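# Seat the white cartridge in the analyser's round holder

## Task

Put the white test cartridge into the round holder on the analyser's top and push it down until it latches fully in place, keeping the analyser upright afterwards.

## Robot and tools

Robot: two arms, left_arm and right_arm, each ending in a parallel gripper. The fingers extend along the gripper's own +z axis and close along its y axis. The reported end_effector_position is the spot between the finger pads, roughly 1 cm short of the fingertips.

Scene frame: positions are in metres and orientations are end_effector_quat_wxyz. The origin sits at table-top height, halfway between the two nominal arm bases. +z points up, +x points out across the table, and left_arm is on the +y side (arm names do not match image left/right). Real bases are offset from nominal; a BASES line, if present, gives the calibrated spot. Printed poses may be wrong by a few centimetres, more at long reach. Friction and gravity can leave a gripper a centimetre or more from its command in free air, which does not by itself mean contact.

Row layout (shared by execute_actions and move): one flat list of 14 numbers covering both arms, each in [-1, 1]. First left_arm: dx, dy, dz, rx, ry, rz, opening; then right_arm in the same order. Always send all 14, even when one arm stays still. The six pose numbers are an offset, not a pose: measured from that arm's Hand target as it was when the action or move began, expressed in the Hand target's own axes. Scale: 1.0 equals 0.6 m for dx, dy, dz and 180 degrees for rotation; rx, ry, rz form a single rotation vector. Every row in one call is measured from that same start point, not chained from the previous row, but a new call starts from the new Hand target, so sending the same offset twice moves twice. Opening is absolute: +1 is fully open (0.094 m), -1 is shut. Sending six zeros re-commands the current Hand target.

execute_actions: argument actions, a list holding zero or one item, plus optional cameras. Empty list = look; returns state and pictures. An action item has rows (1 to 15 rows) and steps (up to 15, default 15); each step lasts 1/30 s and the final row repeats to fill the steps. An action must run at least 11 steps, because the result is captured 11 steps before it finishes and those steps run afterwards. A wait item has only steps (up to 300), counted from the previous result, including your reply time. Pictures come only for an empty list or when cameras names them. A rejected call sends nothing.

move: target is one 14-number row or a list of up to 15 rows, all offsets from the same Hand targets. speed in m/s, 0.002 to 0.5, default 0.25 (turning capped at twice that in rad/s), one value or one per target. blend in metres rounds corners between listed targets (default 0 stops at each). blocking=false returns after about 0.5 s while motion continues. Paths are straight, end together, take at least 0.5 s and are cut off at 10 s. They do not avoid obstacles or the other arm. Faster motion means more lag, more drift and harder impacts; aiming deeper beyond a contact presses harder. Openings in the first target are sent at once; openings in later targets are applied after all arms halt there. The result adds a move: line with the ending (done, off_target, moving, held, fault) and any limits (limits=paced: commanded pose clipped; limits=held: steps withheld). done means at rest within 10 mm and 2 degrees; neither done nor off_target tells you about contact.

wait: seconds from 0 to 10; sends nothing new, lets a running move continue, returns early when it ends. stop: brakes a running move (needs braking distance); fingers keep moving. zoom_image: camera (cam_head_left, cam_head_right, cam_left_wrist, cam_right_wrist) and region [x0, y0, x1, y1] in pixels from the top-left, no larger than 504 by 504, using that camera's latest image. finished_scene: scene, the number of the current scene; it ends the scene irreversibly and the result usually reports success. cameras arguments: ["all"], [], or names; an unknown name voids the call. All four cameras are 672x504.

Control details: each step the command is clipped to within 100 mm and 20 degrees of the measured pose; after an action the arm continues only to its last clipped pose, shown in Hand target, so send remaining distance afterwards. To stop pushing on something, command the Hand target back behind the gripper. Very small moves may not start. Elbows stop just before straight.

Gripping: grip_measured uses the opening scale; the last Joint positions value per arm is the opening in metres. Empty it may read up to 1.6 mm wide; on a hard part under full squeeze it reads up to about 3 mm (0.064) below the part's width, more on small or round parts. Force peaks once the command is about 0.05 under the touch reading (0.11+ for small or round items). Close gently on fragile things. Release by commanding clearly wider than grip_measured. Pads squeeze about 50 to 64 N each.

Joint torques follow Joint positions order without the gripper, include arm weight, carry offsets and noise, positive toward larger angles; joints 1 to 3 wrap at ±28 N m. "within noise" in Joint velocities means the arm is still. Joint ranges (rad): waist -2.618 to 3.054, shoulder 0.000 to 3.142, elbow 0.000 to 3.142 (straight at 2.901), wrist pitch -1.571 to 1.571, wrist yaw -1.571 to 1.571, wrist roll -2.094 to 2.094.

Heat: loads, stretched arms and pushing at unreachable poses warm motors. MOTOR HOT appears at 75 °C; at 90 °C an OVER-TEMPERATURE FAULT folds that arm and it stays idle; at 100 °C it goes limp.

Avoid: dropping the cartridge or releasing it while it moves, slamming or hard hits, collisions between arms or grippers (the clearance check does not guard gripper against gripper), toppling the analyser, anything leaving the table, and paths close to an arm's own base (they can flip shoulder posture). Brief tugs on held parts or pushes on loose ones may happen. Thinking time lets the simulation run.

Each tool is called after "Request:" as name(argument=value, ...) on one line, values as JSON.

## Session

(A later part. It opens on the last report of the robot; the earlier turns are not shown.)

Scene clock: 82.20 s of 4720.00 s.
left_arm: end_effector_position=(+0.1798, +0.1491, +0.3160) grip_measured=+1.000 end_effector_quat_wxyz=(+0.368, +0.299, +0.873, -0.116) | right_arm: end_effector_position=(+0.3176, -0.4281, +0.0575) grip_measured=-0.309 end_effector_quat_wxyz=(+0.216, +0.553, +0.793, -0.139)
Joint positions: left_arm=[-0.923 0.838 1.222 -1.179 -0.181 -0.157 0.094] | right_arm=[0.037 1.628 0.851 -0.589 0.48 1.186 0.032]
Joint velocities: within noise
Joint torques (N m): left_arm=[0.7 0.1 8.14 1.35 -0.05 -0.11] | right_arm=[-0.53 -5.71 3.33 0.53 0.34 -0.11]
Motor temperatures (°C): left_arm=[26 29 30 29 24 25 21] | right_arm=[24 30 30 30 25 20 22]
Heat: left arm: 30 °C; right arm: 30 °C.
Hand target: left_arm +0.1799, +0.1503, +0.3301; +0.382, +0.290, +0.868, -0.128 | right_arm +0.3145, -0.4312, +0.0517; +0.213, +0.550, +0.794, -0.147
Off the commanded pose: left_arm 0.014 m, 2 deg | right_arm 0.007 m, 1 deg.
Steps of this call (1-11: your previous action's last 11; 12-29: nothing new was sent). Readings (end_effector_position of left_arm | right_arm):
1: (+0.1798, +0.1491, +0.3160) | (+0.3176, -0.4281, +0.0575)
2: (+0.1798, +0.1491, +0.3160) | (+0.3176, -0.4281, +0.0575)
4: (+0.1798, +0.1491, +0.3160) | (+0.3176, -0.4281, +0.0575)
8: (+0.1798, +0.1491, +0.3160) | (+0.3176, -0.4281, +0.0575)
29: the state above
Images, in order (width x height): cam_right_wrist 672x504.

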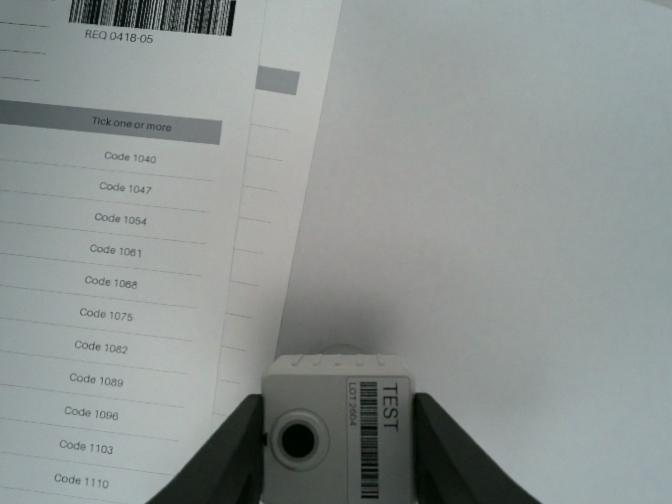

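Request:
move(target=[0, 0, 0, 0, 0, 0, 1, -0.1, 0.0002, -0.1732, 0, 0, 0, -0.5], speed=0.1)

Scene clock: 87.07 s of 4720.00 s.
left_arm: end_effector_position=(+0.1798, +0.1491, +0.3160) grip_measured=+1.000 end_effector_quat_wxyz=(+0.368, +0.299, +0.873, -0.116) | right_arm: end_effector_position=(+0.3095, -0.4280, +0.1517) grip_measured=-0.310 end_effector_quat_wxyz=(+0.189, +0.547, +0.800, -0.157)
Joint positions: left_arm=[-0.923 0.838 1.222 -1.179 -0.181 -0.157 0.094] | right_arm=[0.037 1.527 1.158 -1.063 0.479 1.183 0.032]
Joint velocities: within noise
Joint torques (N m): left_arm=[0.69 0.09 8.13 1.35 -0.05 -0.11] | right_arm=[-0.46 -9.54 7.95 0.11 0.37 -0.1]
Motor temperatures (°C): left_arm=[26 29 30 29 24 25 21] | right_arm=[24 30 30 30 25 20 23]
Heat: left arm: 30 °C; right arm: 30 °C.
Hand target: left_arm +0.1799, +0.1503, +0.3301; +0.382, +0.290, +0.868, -0.128 | right_arm +0.3146, -0.4312, +0.1717; +0.213, +0.550, +0.794, -0.147
Off the commanded pose: left_arm 0.014 m, 2 deg | right_arm 0.021 m, 3 deg.
Kept back: nothing.
move: off_target (left_arm, right_arm)

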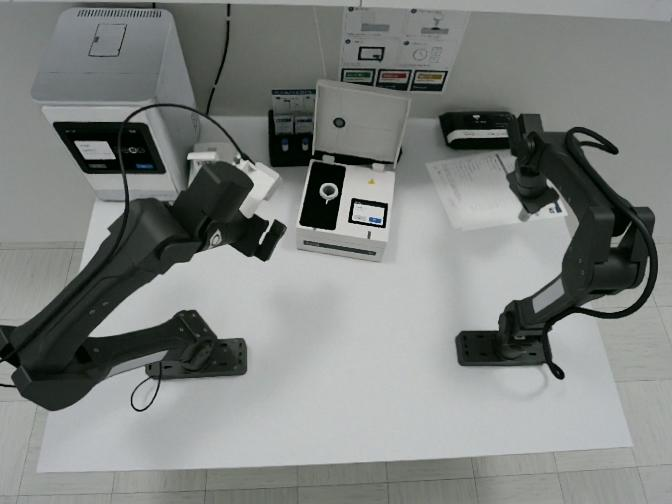

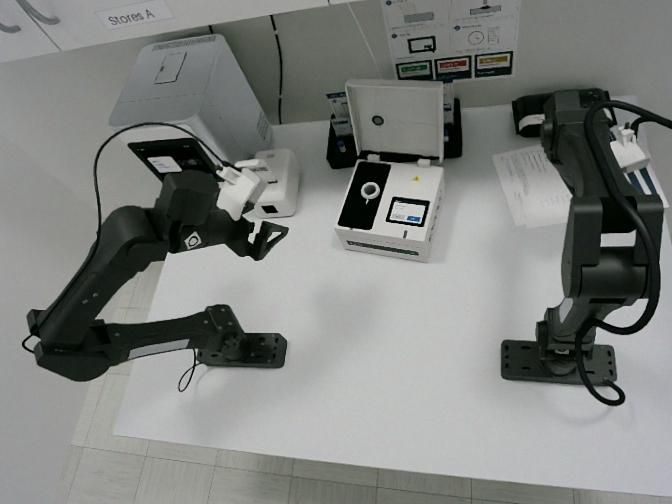

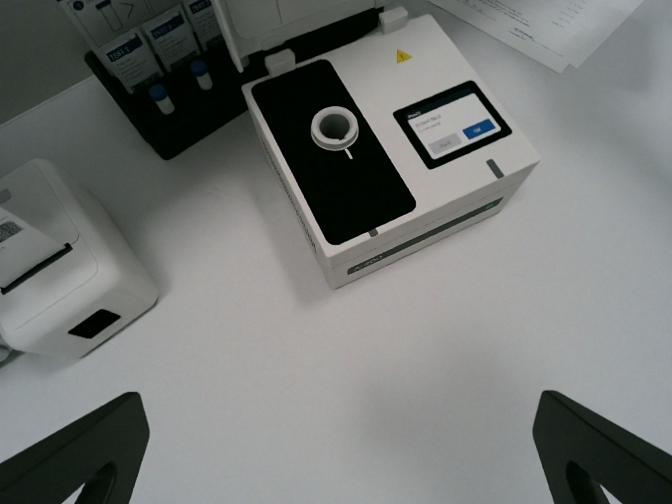

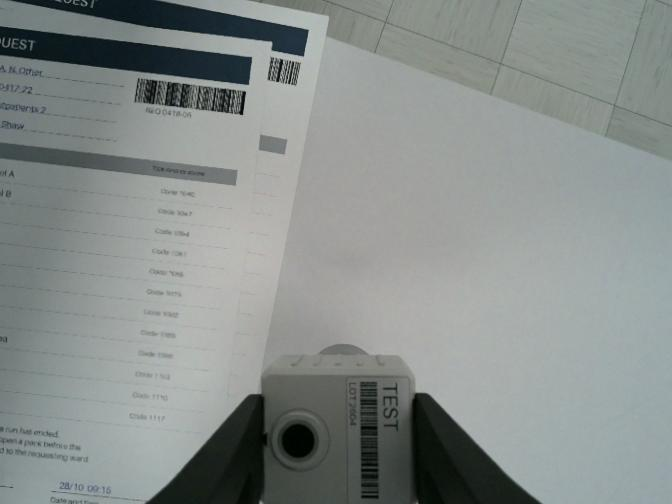

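Request:
move(target=[[0, 0, 0, 0, 0, 0, 1, 0.2123, 0.1480, -0.2731, -0.2033, 0.0002, -0.3522, -0.5],[0, 0, 0, 0, 0, 0, 1, 0.5111, 0.3328, -0.4358, -0.4066, 0.0004, -0.7044, -0.5]], speed=0.2, blend=0.08)

Scene clock: 96.73 s of 4720.00 s.
left_arm: end_effector_position=(+0.1798, +0.1491, +0.3160) grip_measured=+1.000 end_effector_quat_wxyz=(+0.368, +0.299, +0.873, -0.116) | right_arm: end_effector_position=(+0.3618, +0.0030, +0.2424) grip_measured=-0.310 end_effector_quat_wxyz=(+0.199, -0.594, +0.764, +0.153)
Joint positions: left_arm=[-0.923 0.838 1.222 -1.179 -0.181 -0.157 0.094] | right_arm=[0.717 2.112 2.235 -1.267 -0.286 -0.562 0.032]
Joint velocities: within noise
Joint torques (N m): left_arm=[0.7 0.1 8.14 1.35 -0.05 -0.11] | right_arm=[0.39 -10.09 8.2 0.68 -0.33 -0.13]
Motor temperatures (°C): left_arm=[26 29 30 29 24 25 21] | right_arm=[24 30 31 30 25 20 23]
Heat: left arm: 30 °C; right arm: 31 °C.
Hand target: left_arm +0.1799, +0.1503, +0.3301; +0.382, +0.290, +0.868, -0.128 | right_arm +0.3626, +0.0100, +0.2449; +0.202, -0.601, +0.756, +0.161
Off the commanded pose: left_arm 0.014 m, 2 deg | right_arm 0.007 m, 2 deg.
Kept back: nothing.
move: off_target (left_arm)

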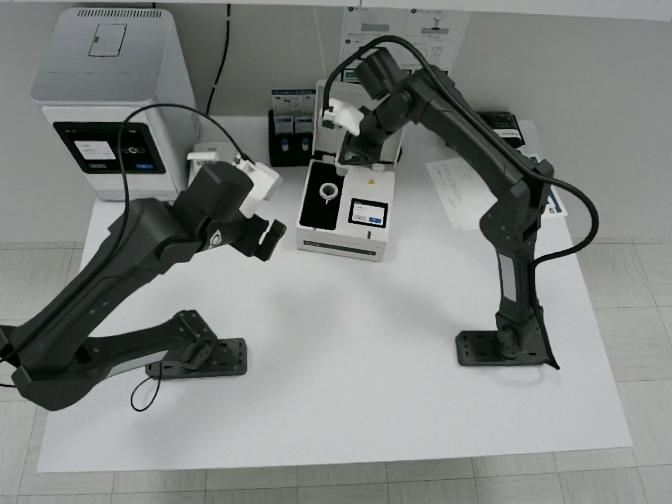

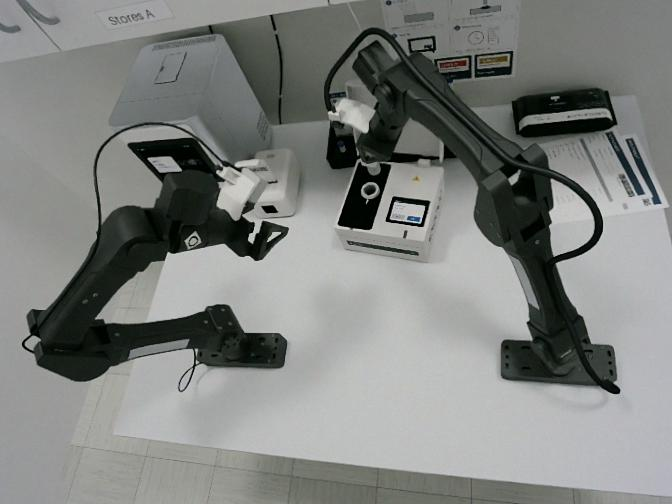

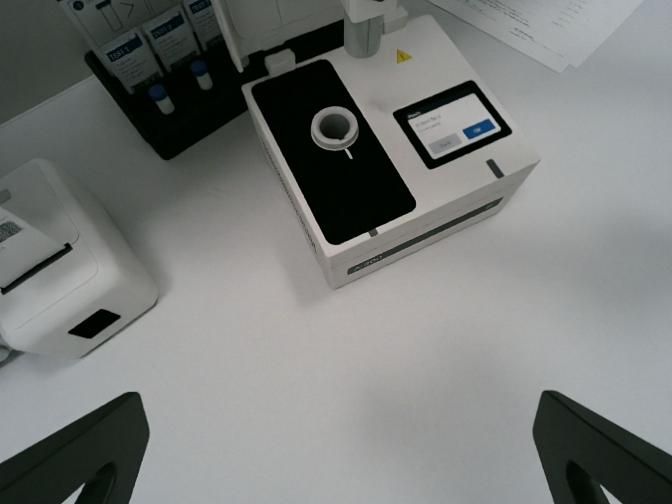

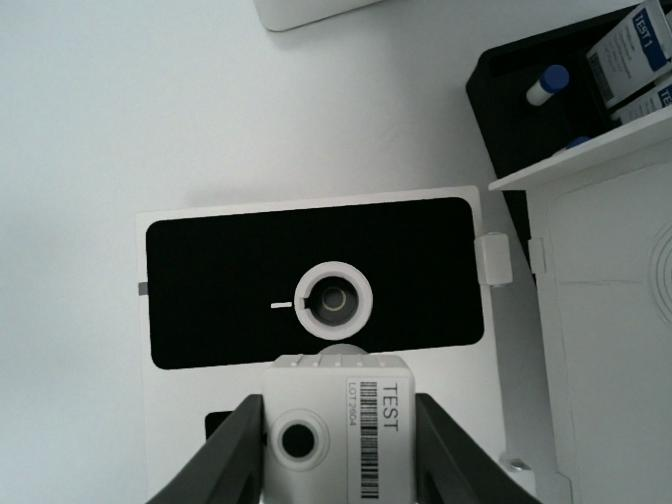

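Request:
zoom_image(camera="cam_right_wrist", region=[230, 330, 440, 504])

Request:
zoom_image(camera="cam_right_wrist", region=[260, 250, 400, 360])

Request:
zoom_image(camera="cam_left_wrist", region=[290, 0, 430, 180])

Scaled by 2.400.

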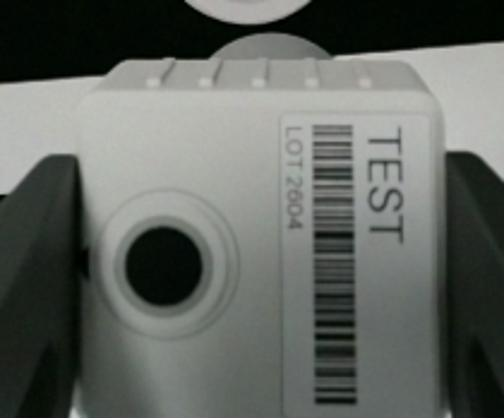

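Scaled by 3.600.

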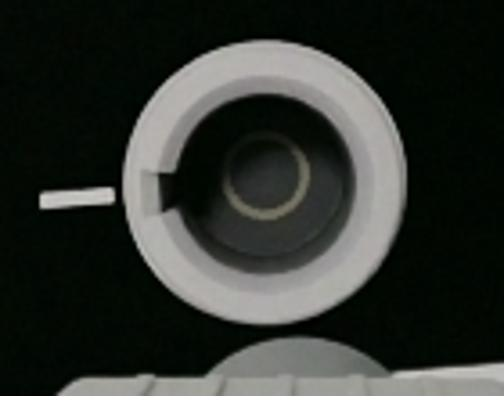

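Scaled by 2.800.

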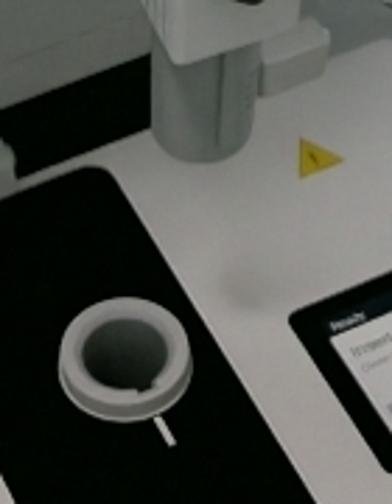

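Request:
zoom_image(camera="cam_right_wrist", region=[255, 335, 425, 395])

Scaled by 2.965.

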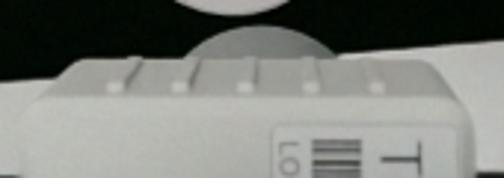

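Request:
zoom_image(camera="cam_left_wrist", region=[325, 0, 405, 80])

Scaled by 6.300.

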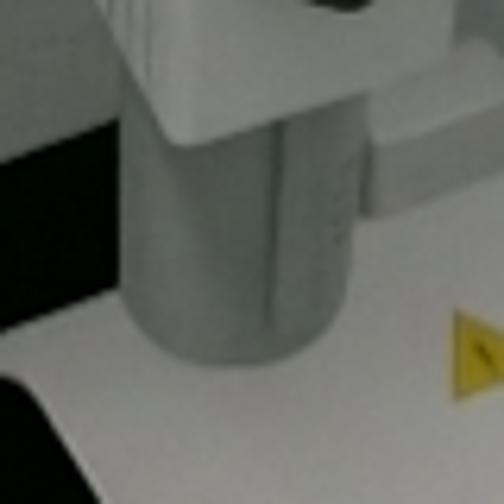

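Request:
move(target=[0, 0, 0, 0, 0, 0, 1, -0.0193, 0.0041, 0.0639, -0.0133, 0, -0.0231, -0.5], speed=0.08)

Request:
zoom_image(camera="cam_right_wrist", region=[250, 290, 430, 430])

Request:
zoom_image(camera="cam_left_wrist", region=[280, 20, 400, 180])

Request:
zoom_image(camera="cam_head_right", region=[330, 140, 430, 240])

Scene clock: 105.57 s of 4720.00 s.
left_arm: end_effector_position=(+0.1798, +0.1491, +0.3160) grip_measured=+1.000 end_effector_quat_wxyz=(+0.368, +0.299, +0.873, -0.116) | right_arm: end_effector_position=(+0.3621, +0.0287, +0.2127) grip_measured=-0.310 end_effector_quat_wxyz=(+0.180, -0.627, +0.741, +0.161)
Joint positions: left_arm=[-0.923 0.838 1.222 -1.179 -0.181 -0.157 0.094] | right_arm=[0.749 2.225 2.306 -1.267 -0.307 -0.615 0.032]
Joint velocities: within noise
Joint torques (N m): left_arm=[0.7 0.1 8.13 1.35 -0.05 -0.11] | right_arm=[0.21 -11.26 8.16 0.86 -0.36 -0.12]
Motor temperatures (°C): left_arm=[26 29 30 30 24 25 21] | right_arm=[24 31 31 30 25 20 23]
Heat: left arm: 30 °C; right arm: 31 °C.
Hand target: left_arm +0.1799, +0.1503, +0.3301; +0.382, +0.290, +0.868, -0.128 | right_arm +0.3667, +0.0391, +0.2176; +0.196, -0.632, +0.730, +0.170
Off the commanded pose: left_arm 0.014 m, 2 deg | right_arm 0.012 m, 2 deg.
Kept back: nothing.
move: off_target (left_arm, right_arm)

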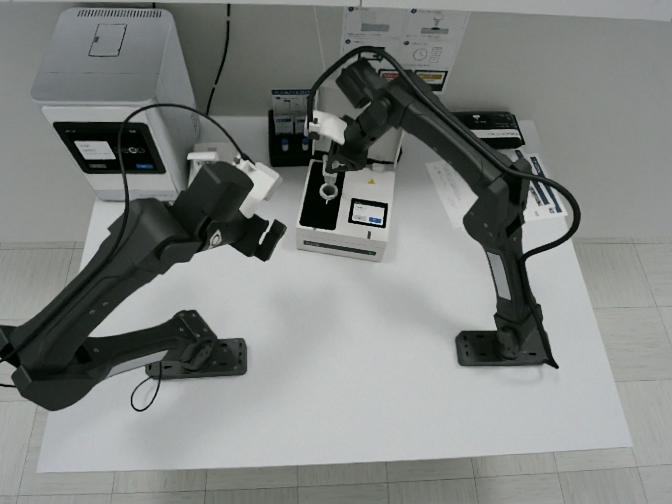

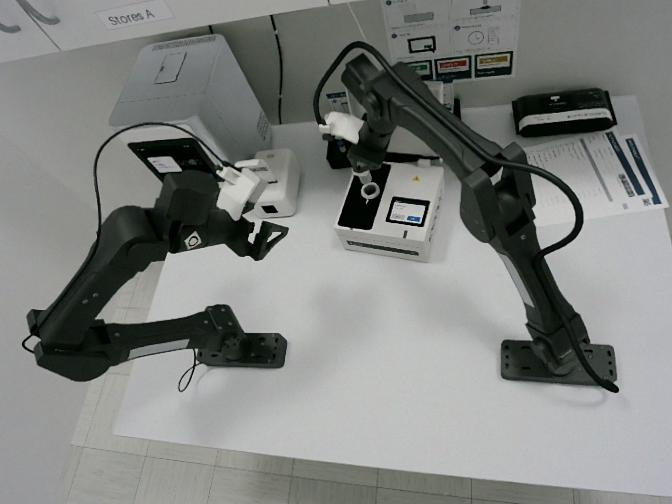

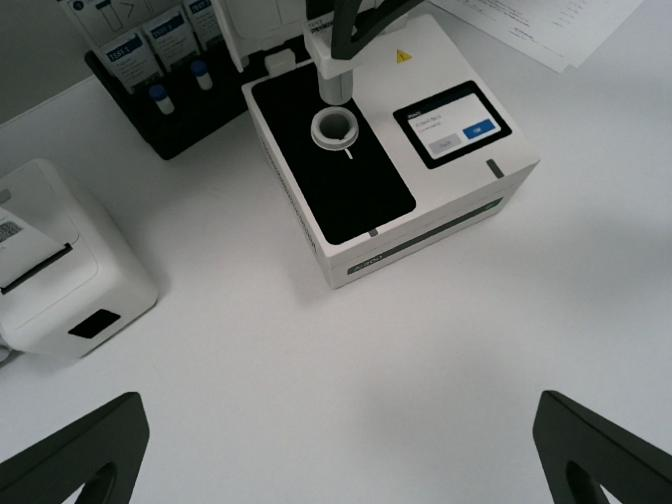

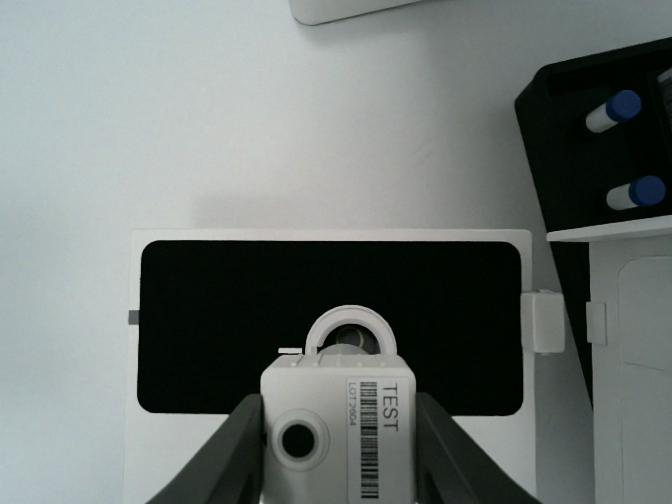

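Scaled by 2.800.

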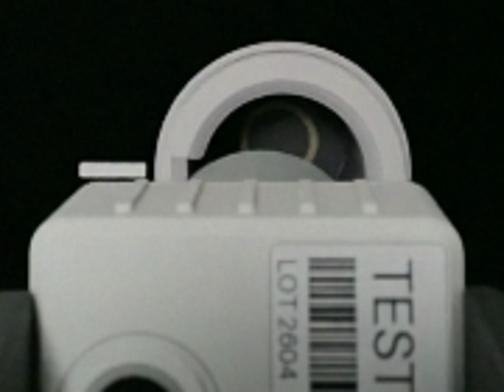

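Scaled by 3.150.

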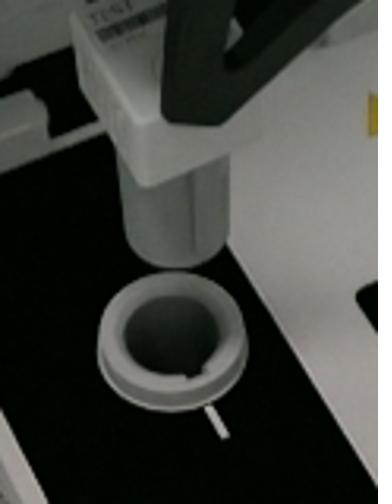

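Scaled by 5.040.

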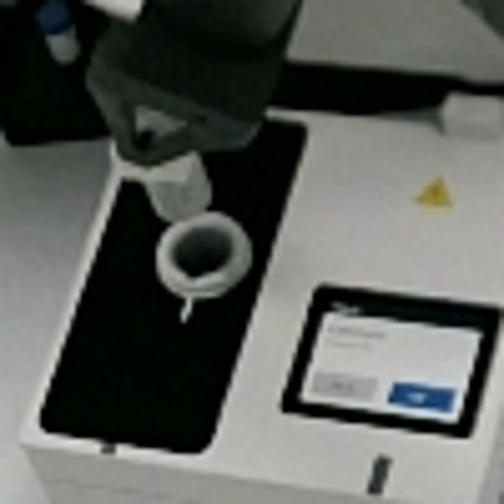

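Request:
move(target=[0, 0, 0, 0, 0, 0, 1, 0.0202, -0.0024, 0.0364, 0, -0.01, 0, -0.5], speed=0.06, cameras=["cam_right_wrist", "cam_left_wrist", "cam_head_left", "cam_head_right"])

Request:
zoom_image(camera="cam_right_wrist", region=[250, 290, 430, 430])

Request:
zoom_image(camera="cam_left_wrist", region=[280, 40, 400, 180])

Request:
zoom_image(camera="cam_head_left", region=[290, 140, 370, 220])

Scene clock: 113.90 s of 4720.00 s.
left_arm: end_effector_position=(+0.1798, +0.1491, +0.3160) grip_measured=+1.000 end_effector_quat_wxyz=(+0.368, +0.299, +0.873, -0.116) | right_arm: end_effector_position=(+0.3674, +0.0382, +0.1731) grip_measured=-0.310 end_effector_quat_wxyz=(+0.181, -0.628, +0.737, +0.170)
Joint positions: left_arm=[-0.923 0.838 1.222 -1.179 -0.181 -0.157 0.094] | right_arm=[0.749 2.225 2.138 -1.095 -0.328 -0.617 0.032]
Joint velocities: within noise
Joint torques (N m): left_arm=[0.7 0.1 8.14 1.35 -0.05 -0.11] | right_arm=[-0.58 -17.35 3.95 0.93 -0.37 -0.11]
Motor temperatures (°C): left_arm=[26 29 30 30 24 25 21] | right_arm=[24 32 32 30 25 20 23]
Heat: left arm: 30 °C; right arm: 32 °C.
Hand target: left_arm +0.1799, +0.1503, +0.3301; +0.382, +0.290, +0.868, -0.128 | right_arm +0.3682, +0.0393, +0.1926; +0.207, -0.629, +0.727, +0.180
Off the commanded pose: left_arm 0.014 m, 2 deg | right_arm 0.020 m, 3 deg.
Kept back: nothing.
move: off_target (left_arm, right_arm)

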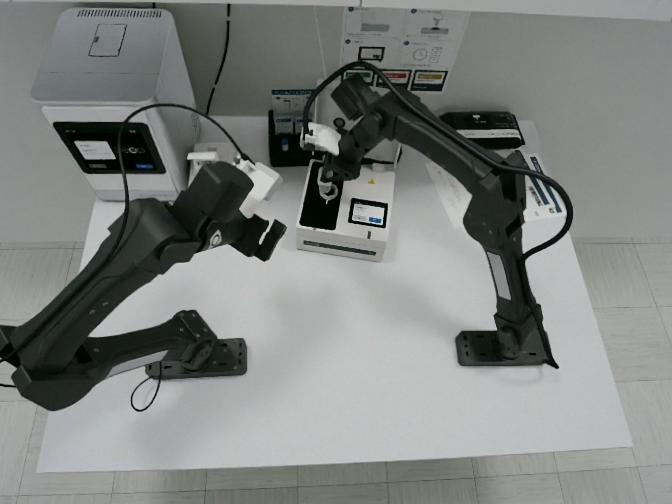

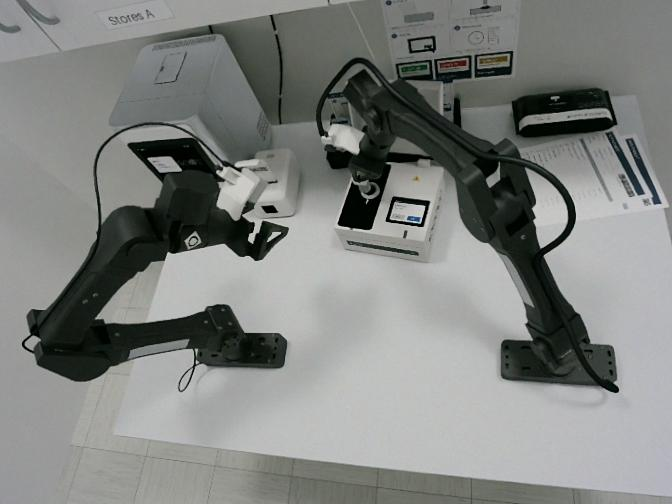

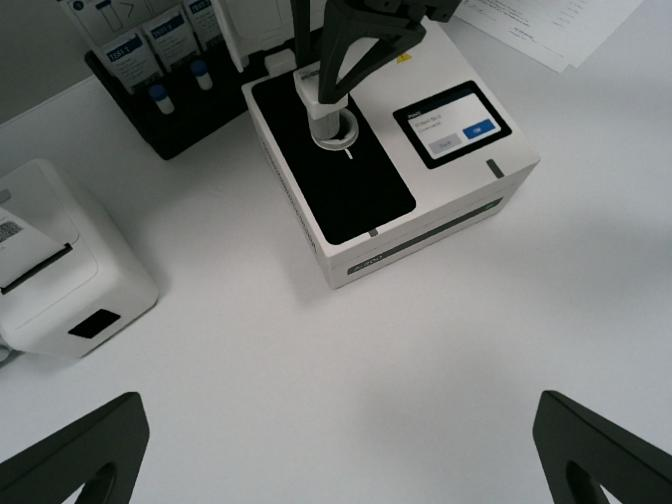

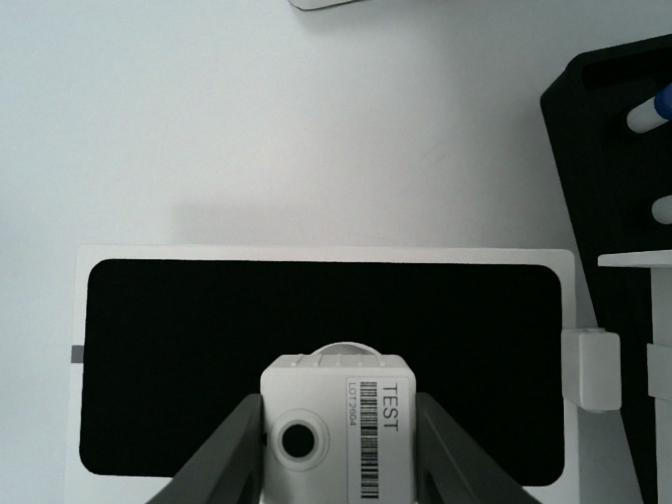

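Scaled by 2.800.

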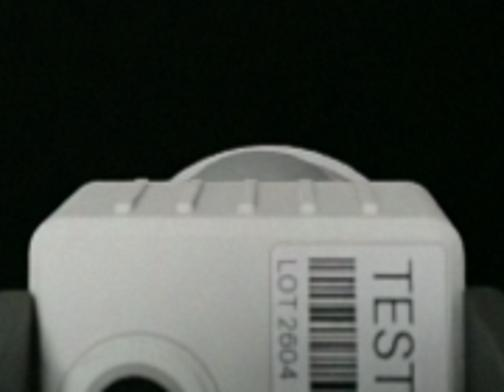

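Scaled by 3.600.

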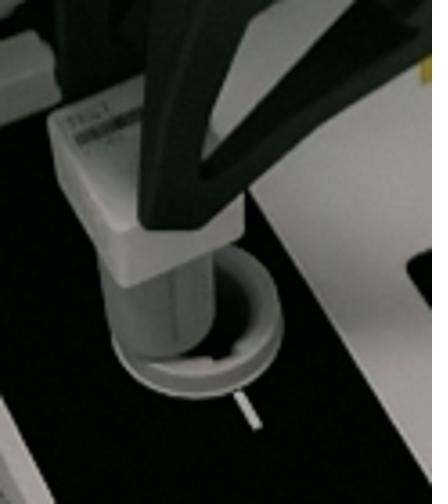

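Scaled by 6.300.

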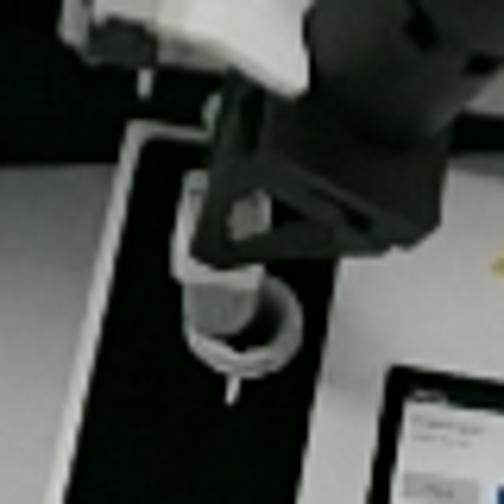

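Request:
execute_actions(actions=[])

Scene clock: 119.57 s of 4720.00 s.
left_arm: end_effector_position=(+0.1798, +0.1491, +0.3160) grip_measured=+1.000 end_effector_quat_wxyz=(+0.368, +0.299, +0.873, -0.116) | right_arm: end_effector_position=(+0.3677, +0.0386, +0.1733) grip_measured=-0.310 end_effector_quat_wxyz=(+0.182, -0.628, +0.737, +0.171)
Joint positions: left_arm=[-0.923 0.838 1.222 -1.179 -0.181 -0.157 0.094] | right_arm=[0.749 2.225 2.138 -1.093 -0.328 -0.617 0.032]
Joint velocities: within noise
Joint torques (N m): left_arm=[0.7 0.1 8.14 1.35 -0.05 -0.11] | right_arm=[-0.58 -17.43 3.92 0.91 -0.37 -0.1]
Motor temperatures (°C): left_arm=[26 29 30 30 24 25 21] | right_arm=[24 34 31 31 25 20 24]
Heat: left arm: 30 °C; right arm: 34 °C.
Hand target: left_arm +0.1799, +0.1503, +0.3301; +0.382, +0.290, +0.868, -0.128 | right_arm +0.3682, +0.0393, +0.1926; +0.207, -0.629, +0.727, +0.180
Off the commanded pose: left_arm 0.014 m, 2 deg | right_arm 0.019 m, 3 deg.
Steps of this call (1-170: nothing new was sent). Readings (end_effector_position of left_arm | right_arm):
1: (+0.1798, +0.1491, +0.3160) | (+0.3675, +0.0383, +0.1731)
2: (+0.1798, +0.1491, +0.3160) | (+0.3675, +0.0383, +0.1732)
4: (+0.1798, +0.1491, +0.3160) | (+0.3676, +0.0384, +0.1732)
8: (+0.1798, +0.1491, +0.3160) | (+0.3676, +0.0385, +0.1732)
170: the state above

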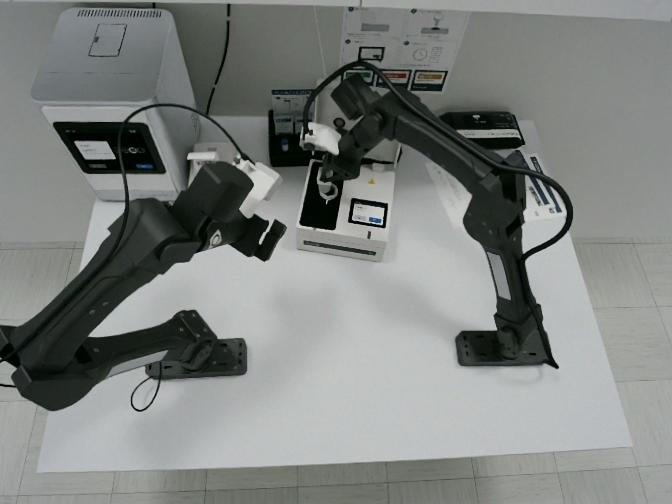

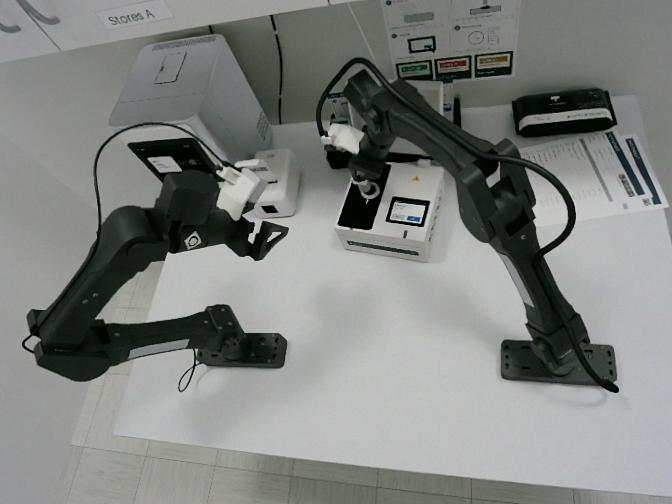

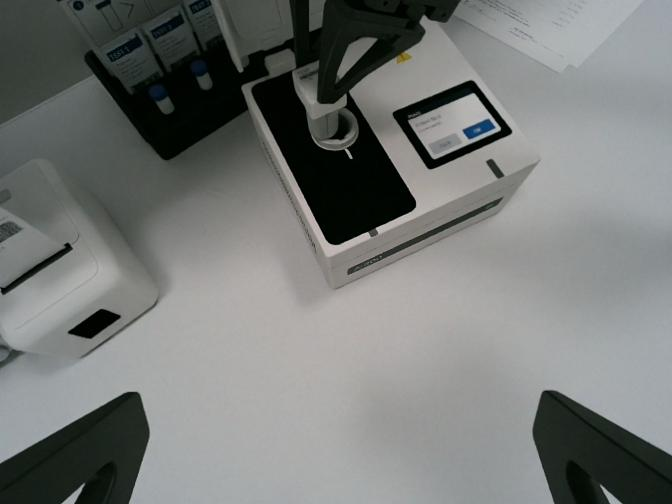

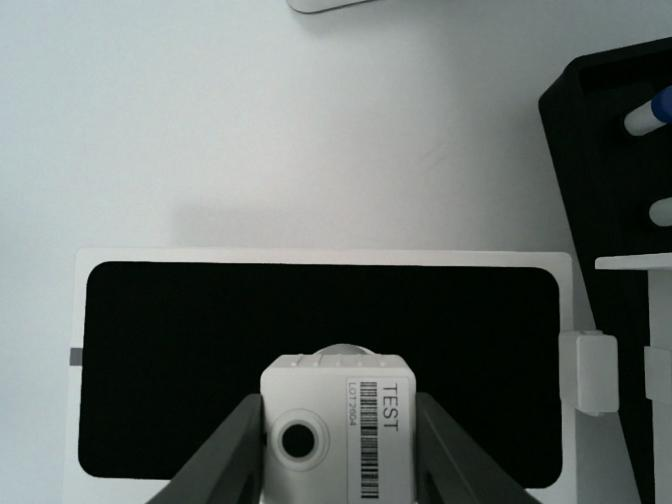

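Request:
zoom_image(camera="cam_left_wrist", region=[270, 40, 390, 170])

Request:
zoom_image(camera="cam_right_wrist", region=[240, 300, 440, 460])

Scaled by 3.877.

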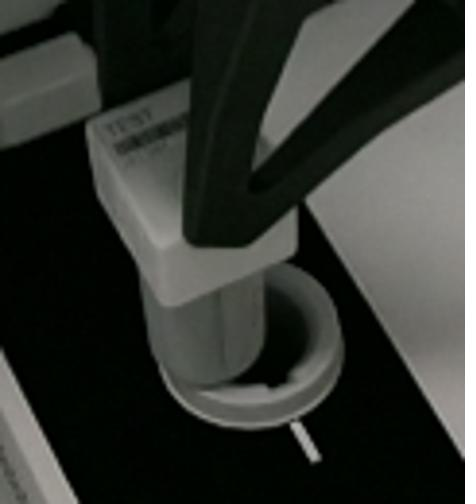

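Scaled by 2.520.

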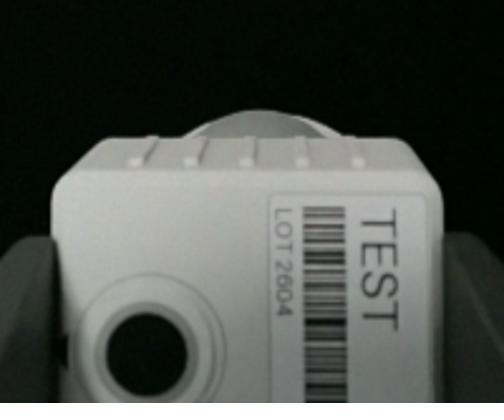

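Request:
move(target=[[0,0,0,0,0,0,1,-0.03077,0.00006,-0.04948,0,0,0,-0.5],[0,0,0,0,0,0,1,-0.01963,0.00515,-0.06615,0,0,0,-0.5]], speed=0.05, blend=0.005)

Scene clock: 122.73 s of 4720.00 s.
left_arm: end_effector_position=(+0.1798, +0.1491, +0.3160) grip_measured=+1.000 end_effector_quat_wxyz=(+0.368, +0.299, +0.873, -0.116) | right_arm: end_effector_position=(+0.3679, +0.0305, +0.2123) grip_measured=-0.310 end_effector_quat_wxyz=(+0.190, -0.626, +0.737, +0.171)
Joint positions: left_arm=[-0.923 0.838 1.222 -1.179 -0.181 -0.157 0.094] | right_arm=[0.735 2.225 2.291 -1.233 -0.332 -0.625 0.032]
Joint velocities: within noise
Joint torques (N m): left_arm=[0.69 0.1 8.14 1.35 -0.05 -0.11] | right_arm=[-0.27 -16.8 5.04 0.68 -0.4 -0.12]
Motor temperatures (°C): left_arm=[26 29 30 30 24 25 21] | right_arm=[24 35 31 31 25 20 24]
Heat: left arm: 30 °C; right arm: 35 °C.
Hand target: left_arm +0.1799, +0.1503, +0.3301; +0.382, +0.290, +0.868, -0.128 | right_arm +0.3636, +0.0289, +0.2326; +0.207, -0.629, +0.727, +0.180
Off the commanded pose: left_arm 0.014 m, 2 deg | right_arm 0.021 m, 2 deg.
Kept back: nothing.
move: off_target (left_arm, right_arm)

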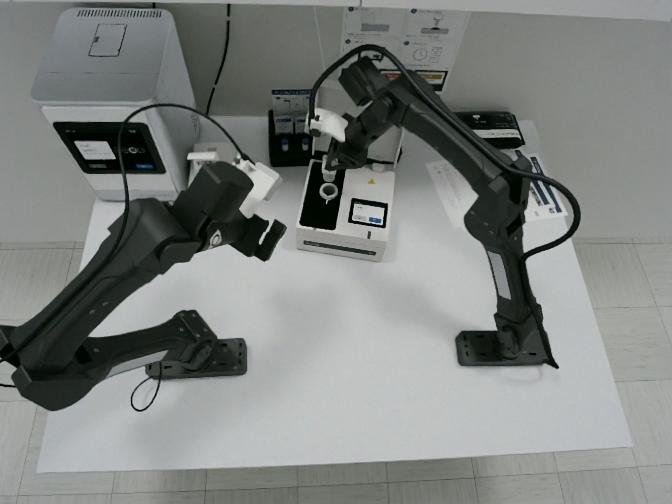

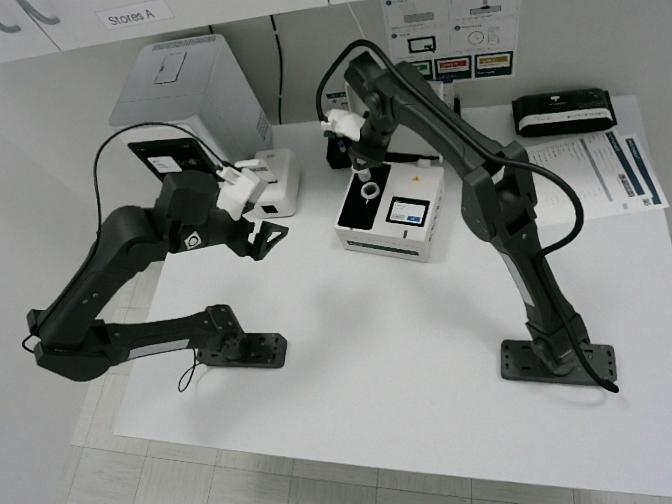

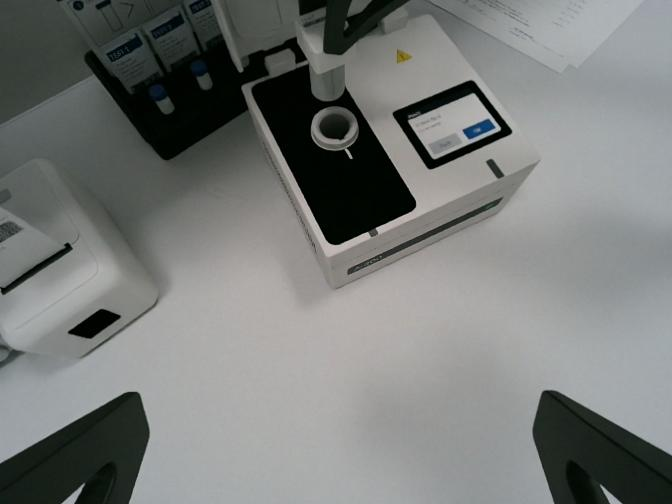

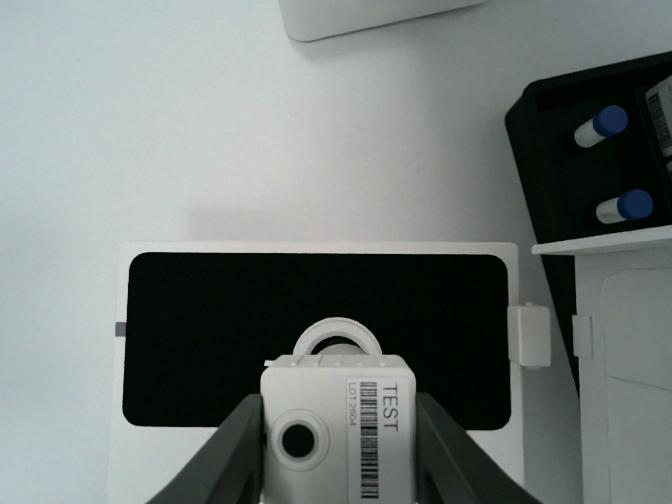

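Request:
zoom_image(camera="cam_right_wrist", region=[250, 290, 430, 430])

Request:
zoom_image(camera="cam_left_wrist", region=[280, 20, 400, 180])

Scaled by 2.800.

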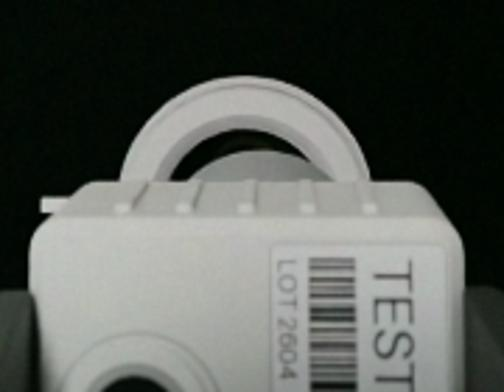

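Scaled by 3.150.

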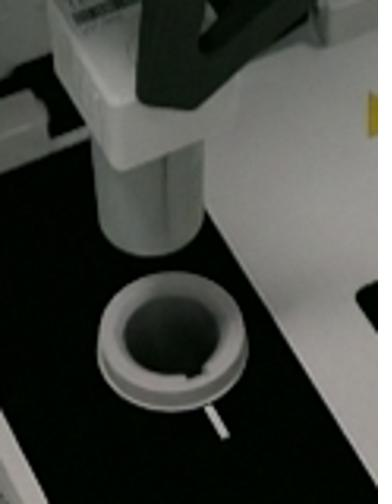

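Request:
move(target=[0,0,0,0,0,0,1,0.03403,0,0.05252,0,0,0,-0.5], speed=0.04)

Request:
zoom_image(camera="cam_right_wrist", region=[250, 290, 430, 430])

Request:
zoom_image(camera="cam_left_wrist", region=[280, 20, 400, 180])

Scene clock: 133.90 s of 4720.00 s.
left_arm: end_effector_position=(+0.1798, +0.1491, +0.3160) grip_measured=+1.000 end_effector_quat_wxyz=(+0.368, +0.299, +0.873, -0.116) | right_arm: end_effector_position=(+0.3629, +0.0276, +0.1693) grip_measured=-0.310 end_effector_quat_wxyz=(+0.174, -0.627, +0.739, +0.174)
Joint positions: left_arm=[-0.923 0.838 1.222 -1.179 -0.181 -0.157 0.094] | right_arm=[0.735 2.187 2.064 -1.078 -0.339 -0.628 0.032]
Joint velocities: within noise
Joint torques (N m): left_arm=[0.7 0.1 8.14 1.35 -0.05 -0.11] | right_arm=[-0.44 -18.48 3.97 0.88 -0.32 -0.11]
Motor temperatures (°C): left_arm=[26 29 30 30 24 25 21] | right_arm=[24 37 30 31 25 20 24]
Heat: left arm: 30 °C; right arm: 37 °C.
Hand target: left_arm +0.1799, +0.1503, +0.3301; +0.382, +0.290, +0.868, -0.128 | right_arm +0.3634, +0.0281, +0.1949; +0.207, -0.629, +0.727, +0.180
Off the commanded pose: left_arm 0.014 m, 2 deg | right_arm 0.026 m, 4 deg.
Kept back: nothing.
move: off_target (left_arm, right_arm)

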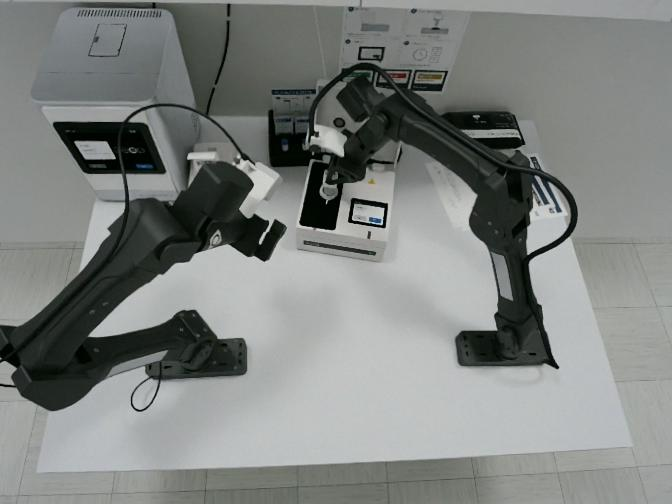

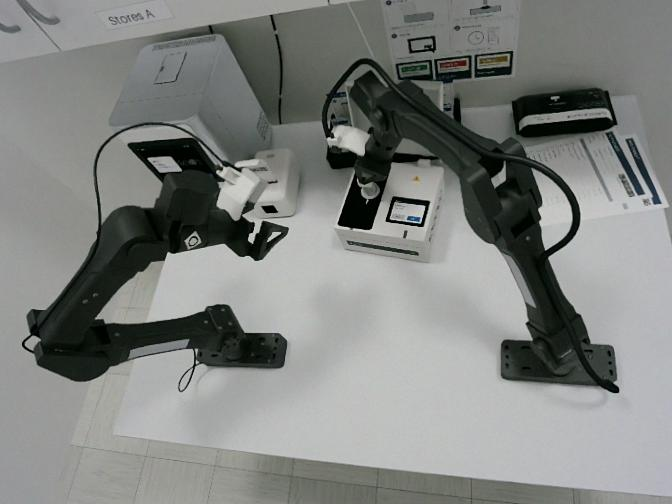

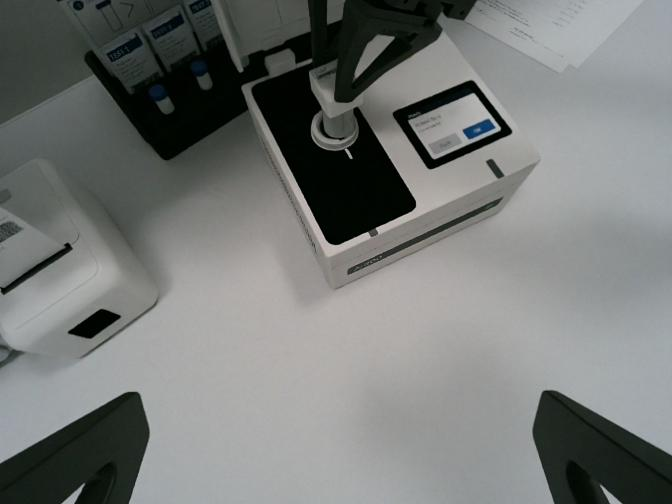

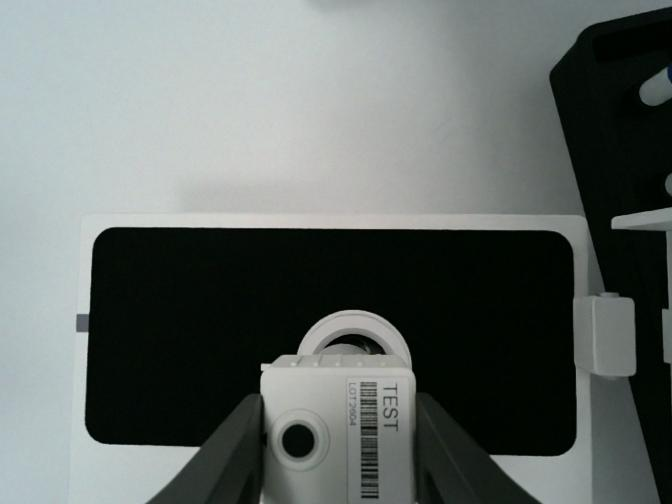

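Scaled by 2.800.

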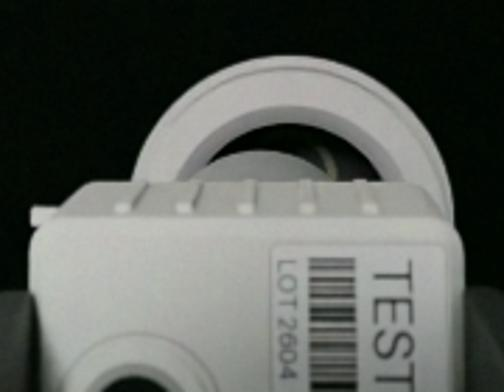

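Scaled by 3.150.

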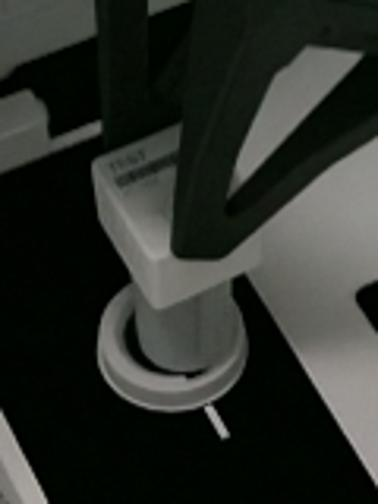

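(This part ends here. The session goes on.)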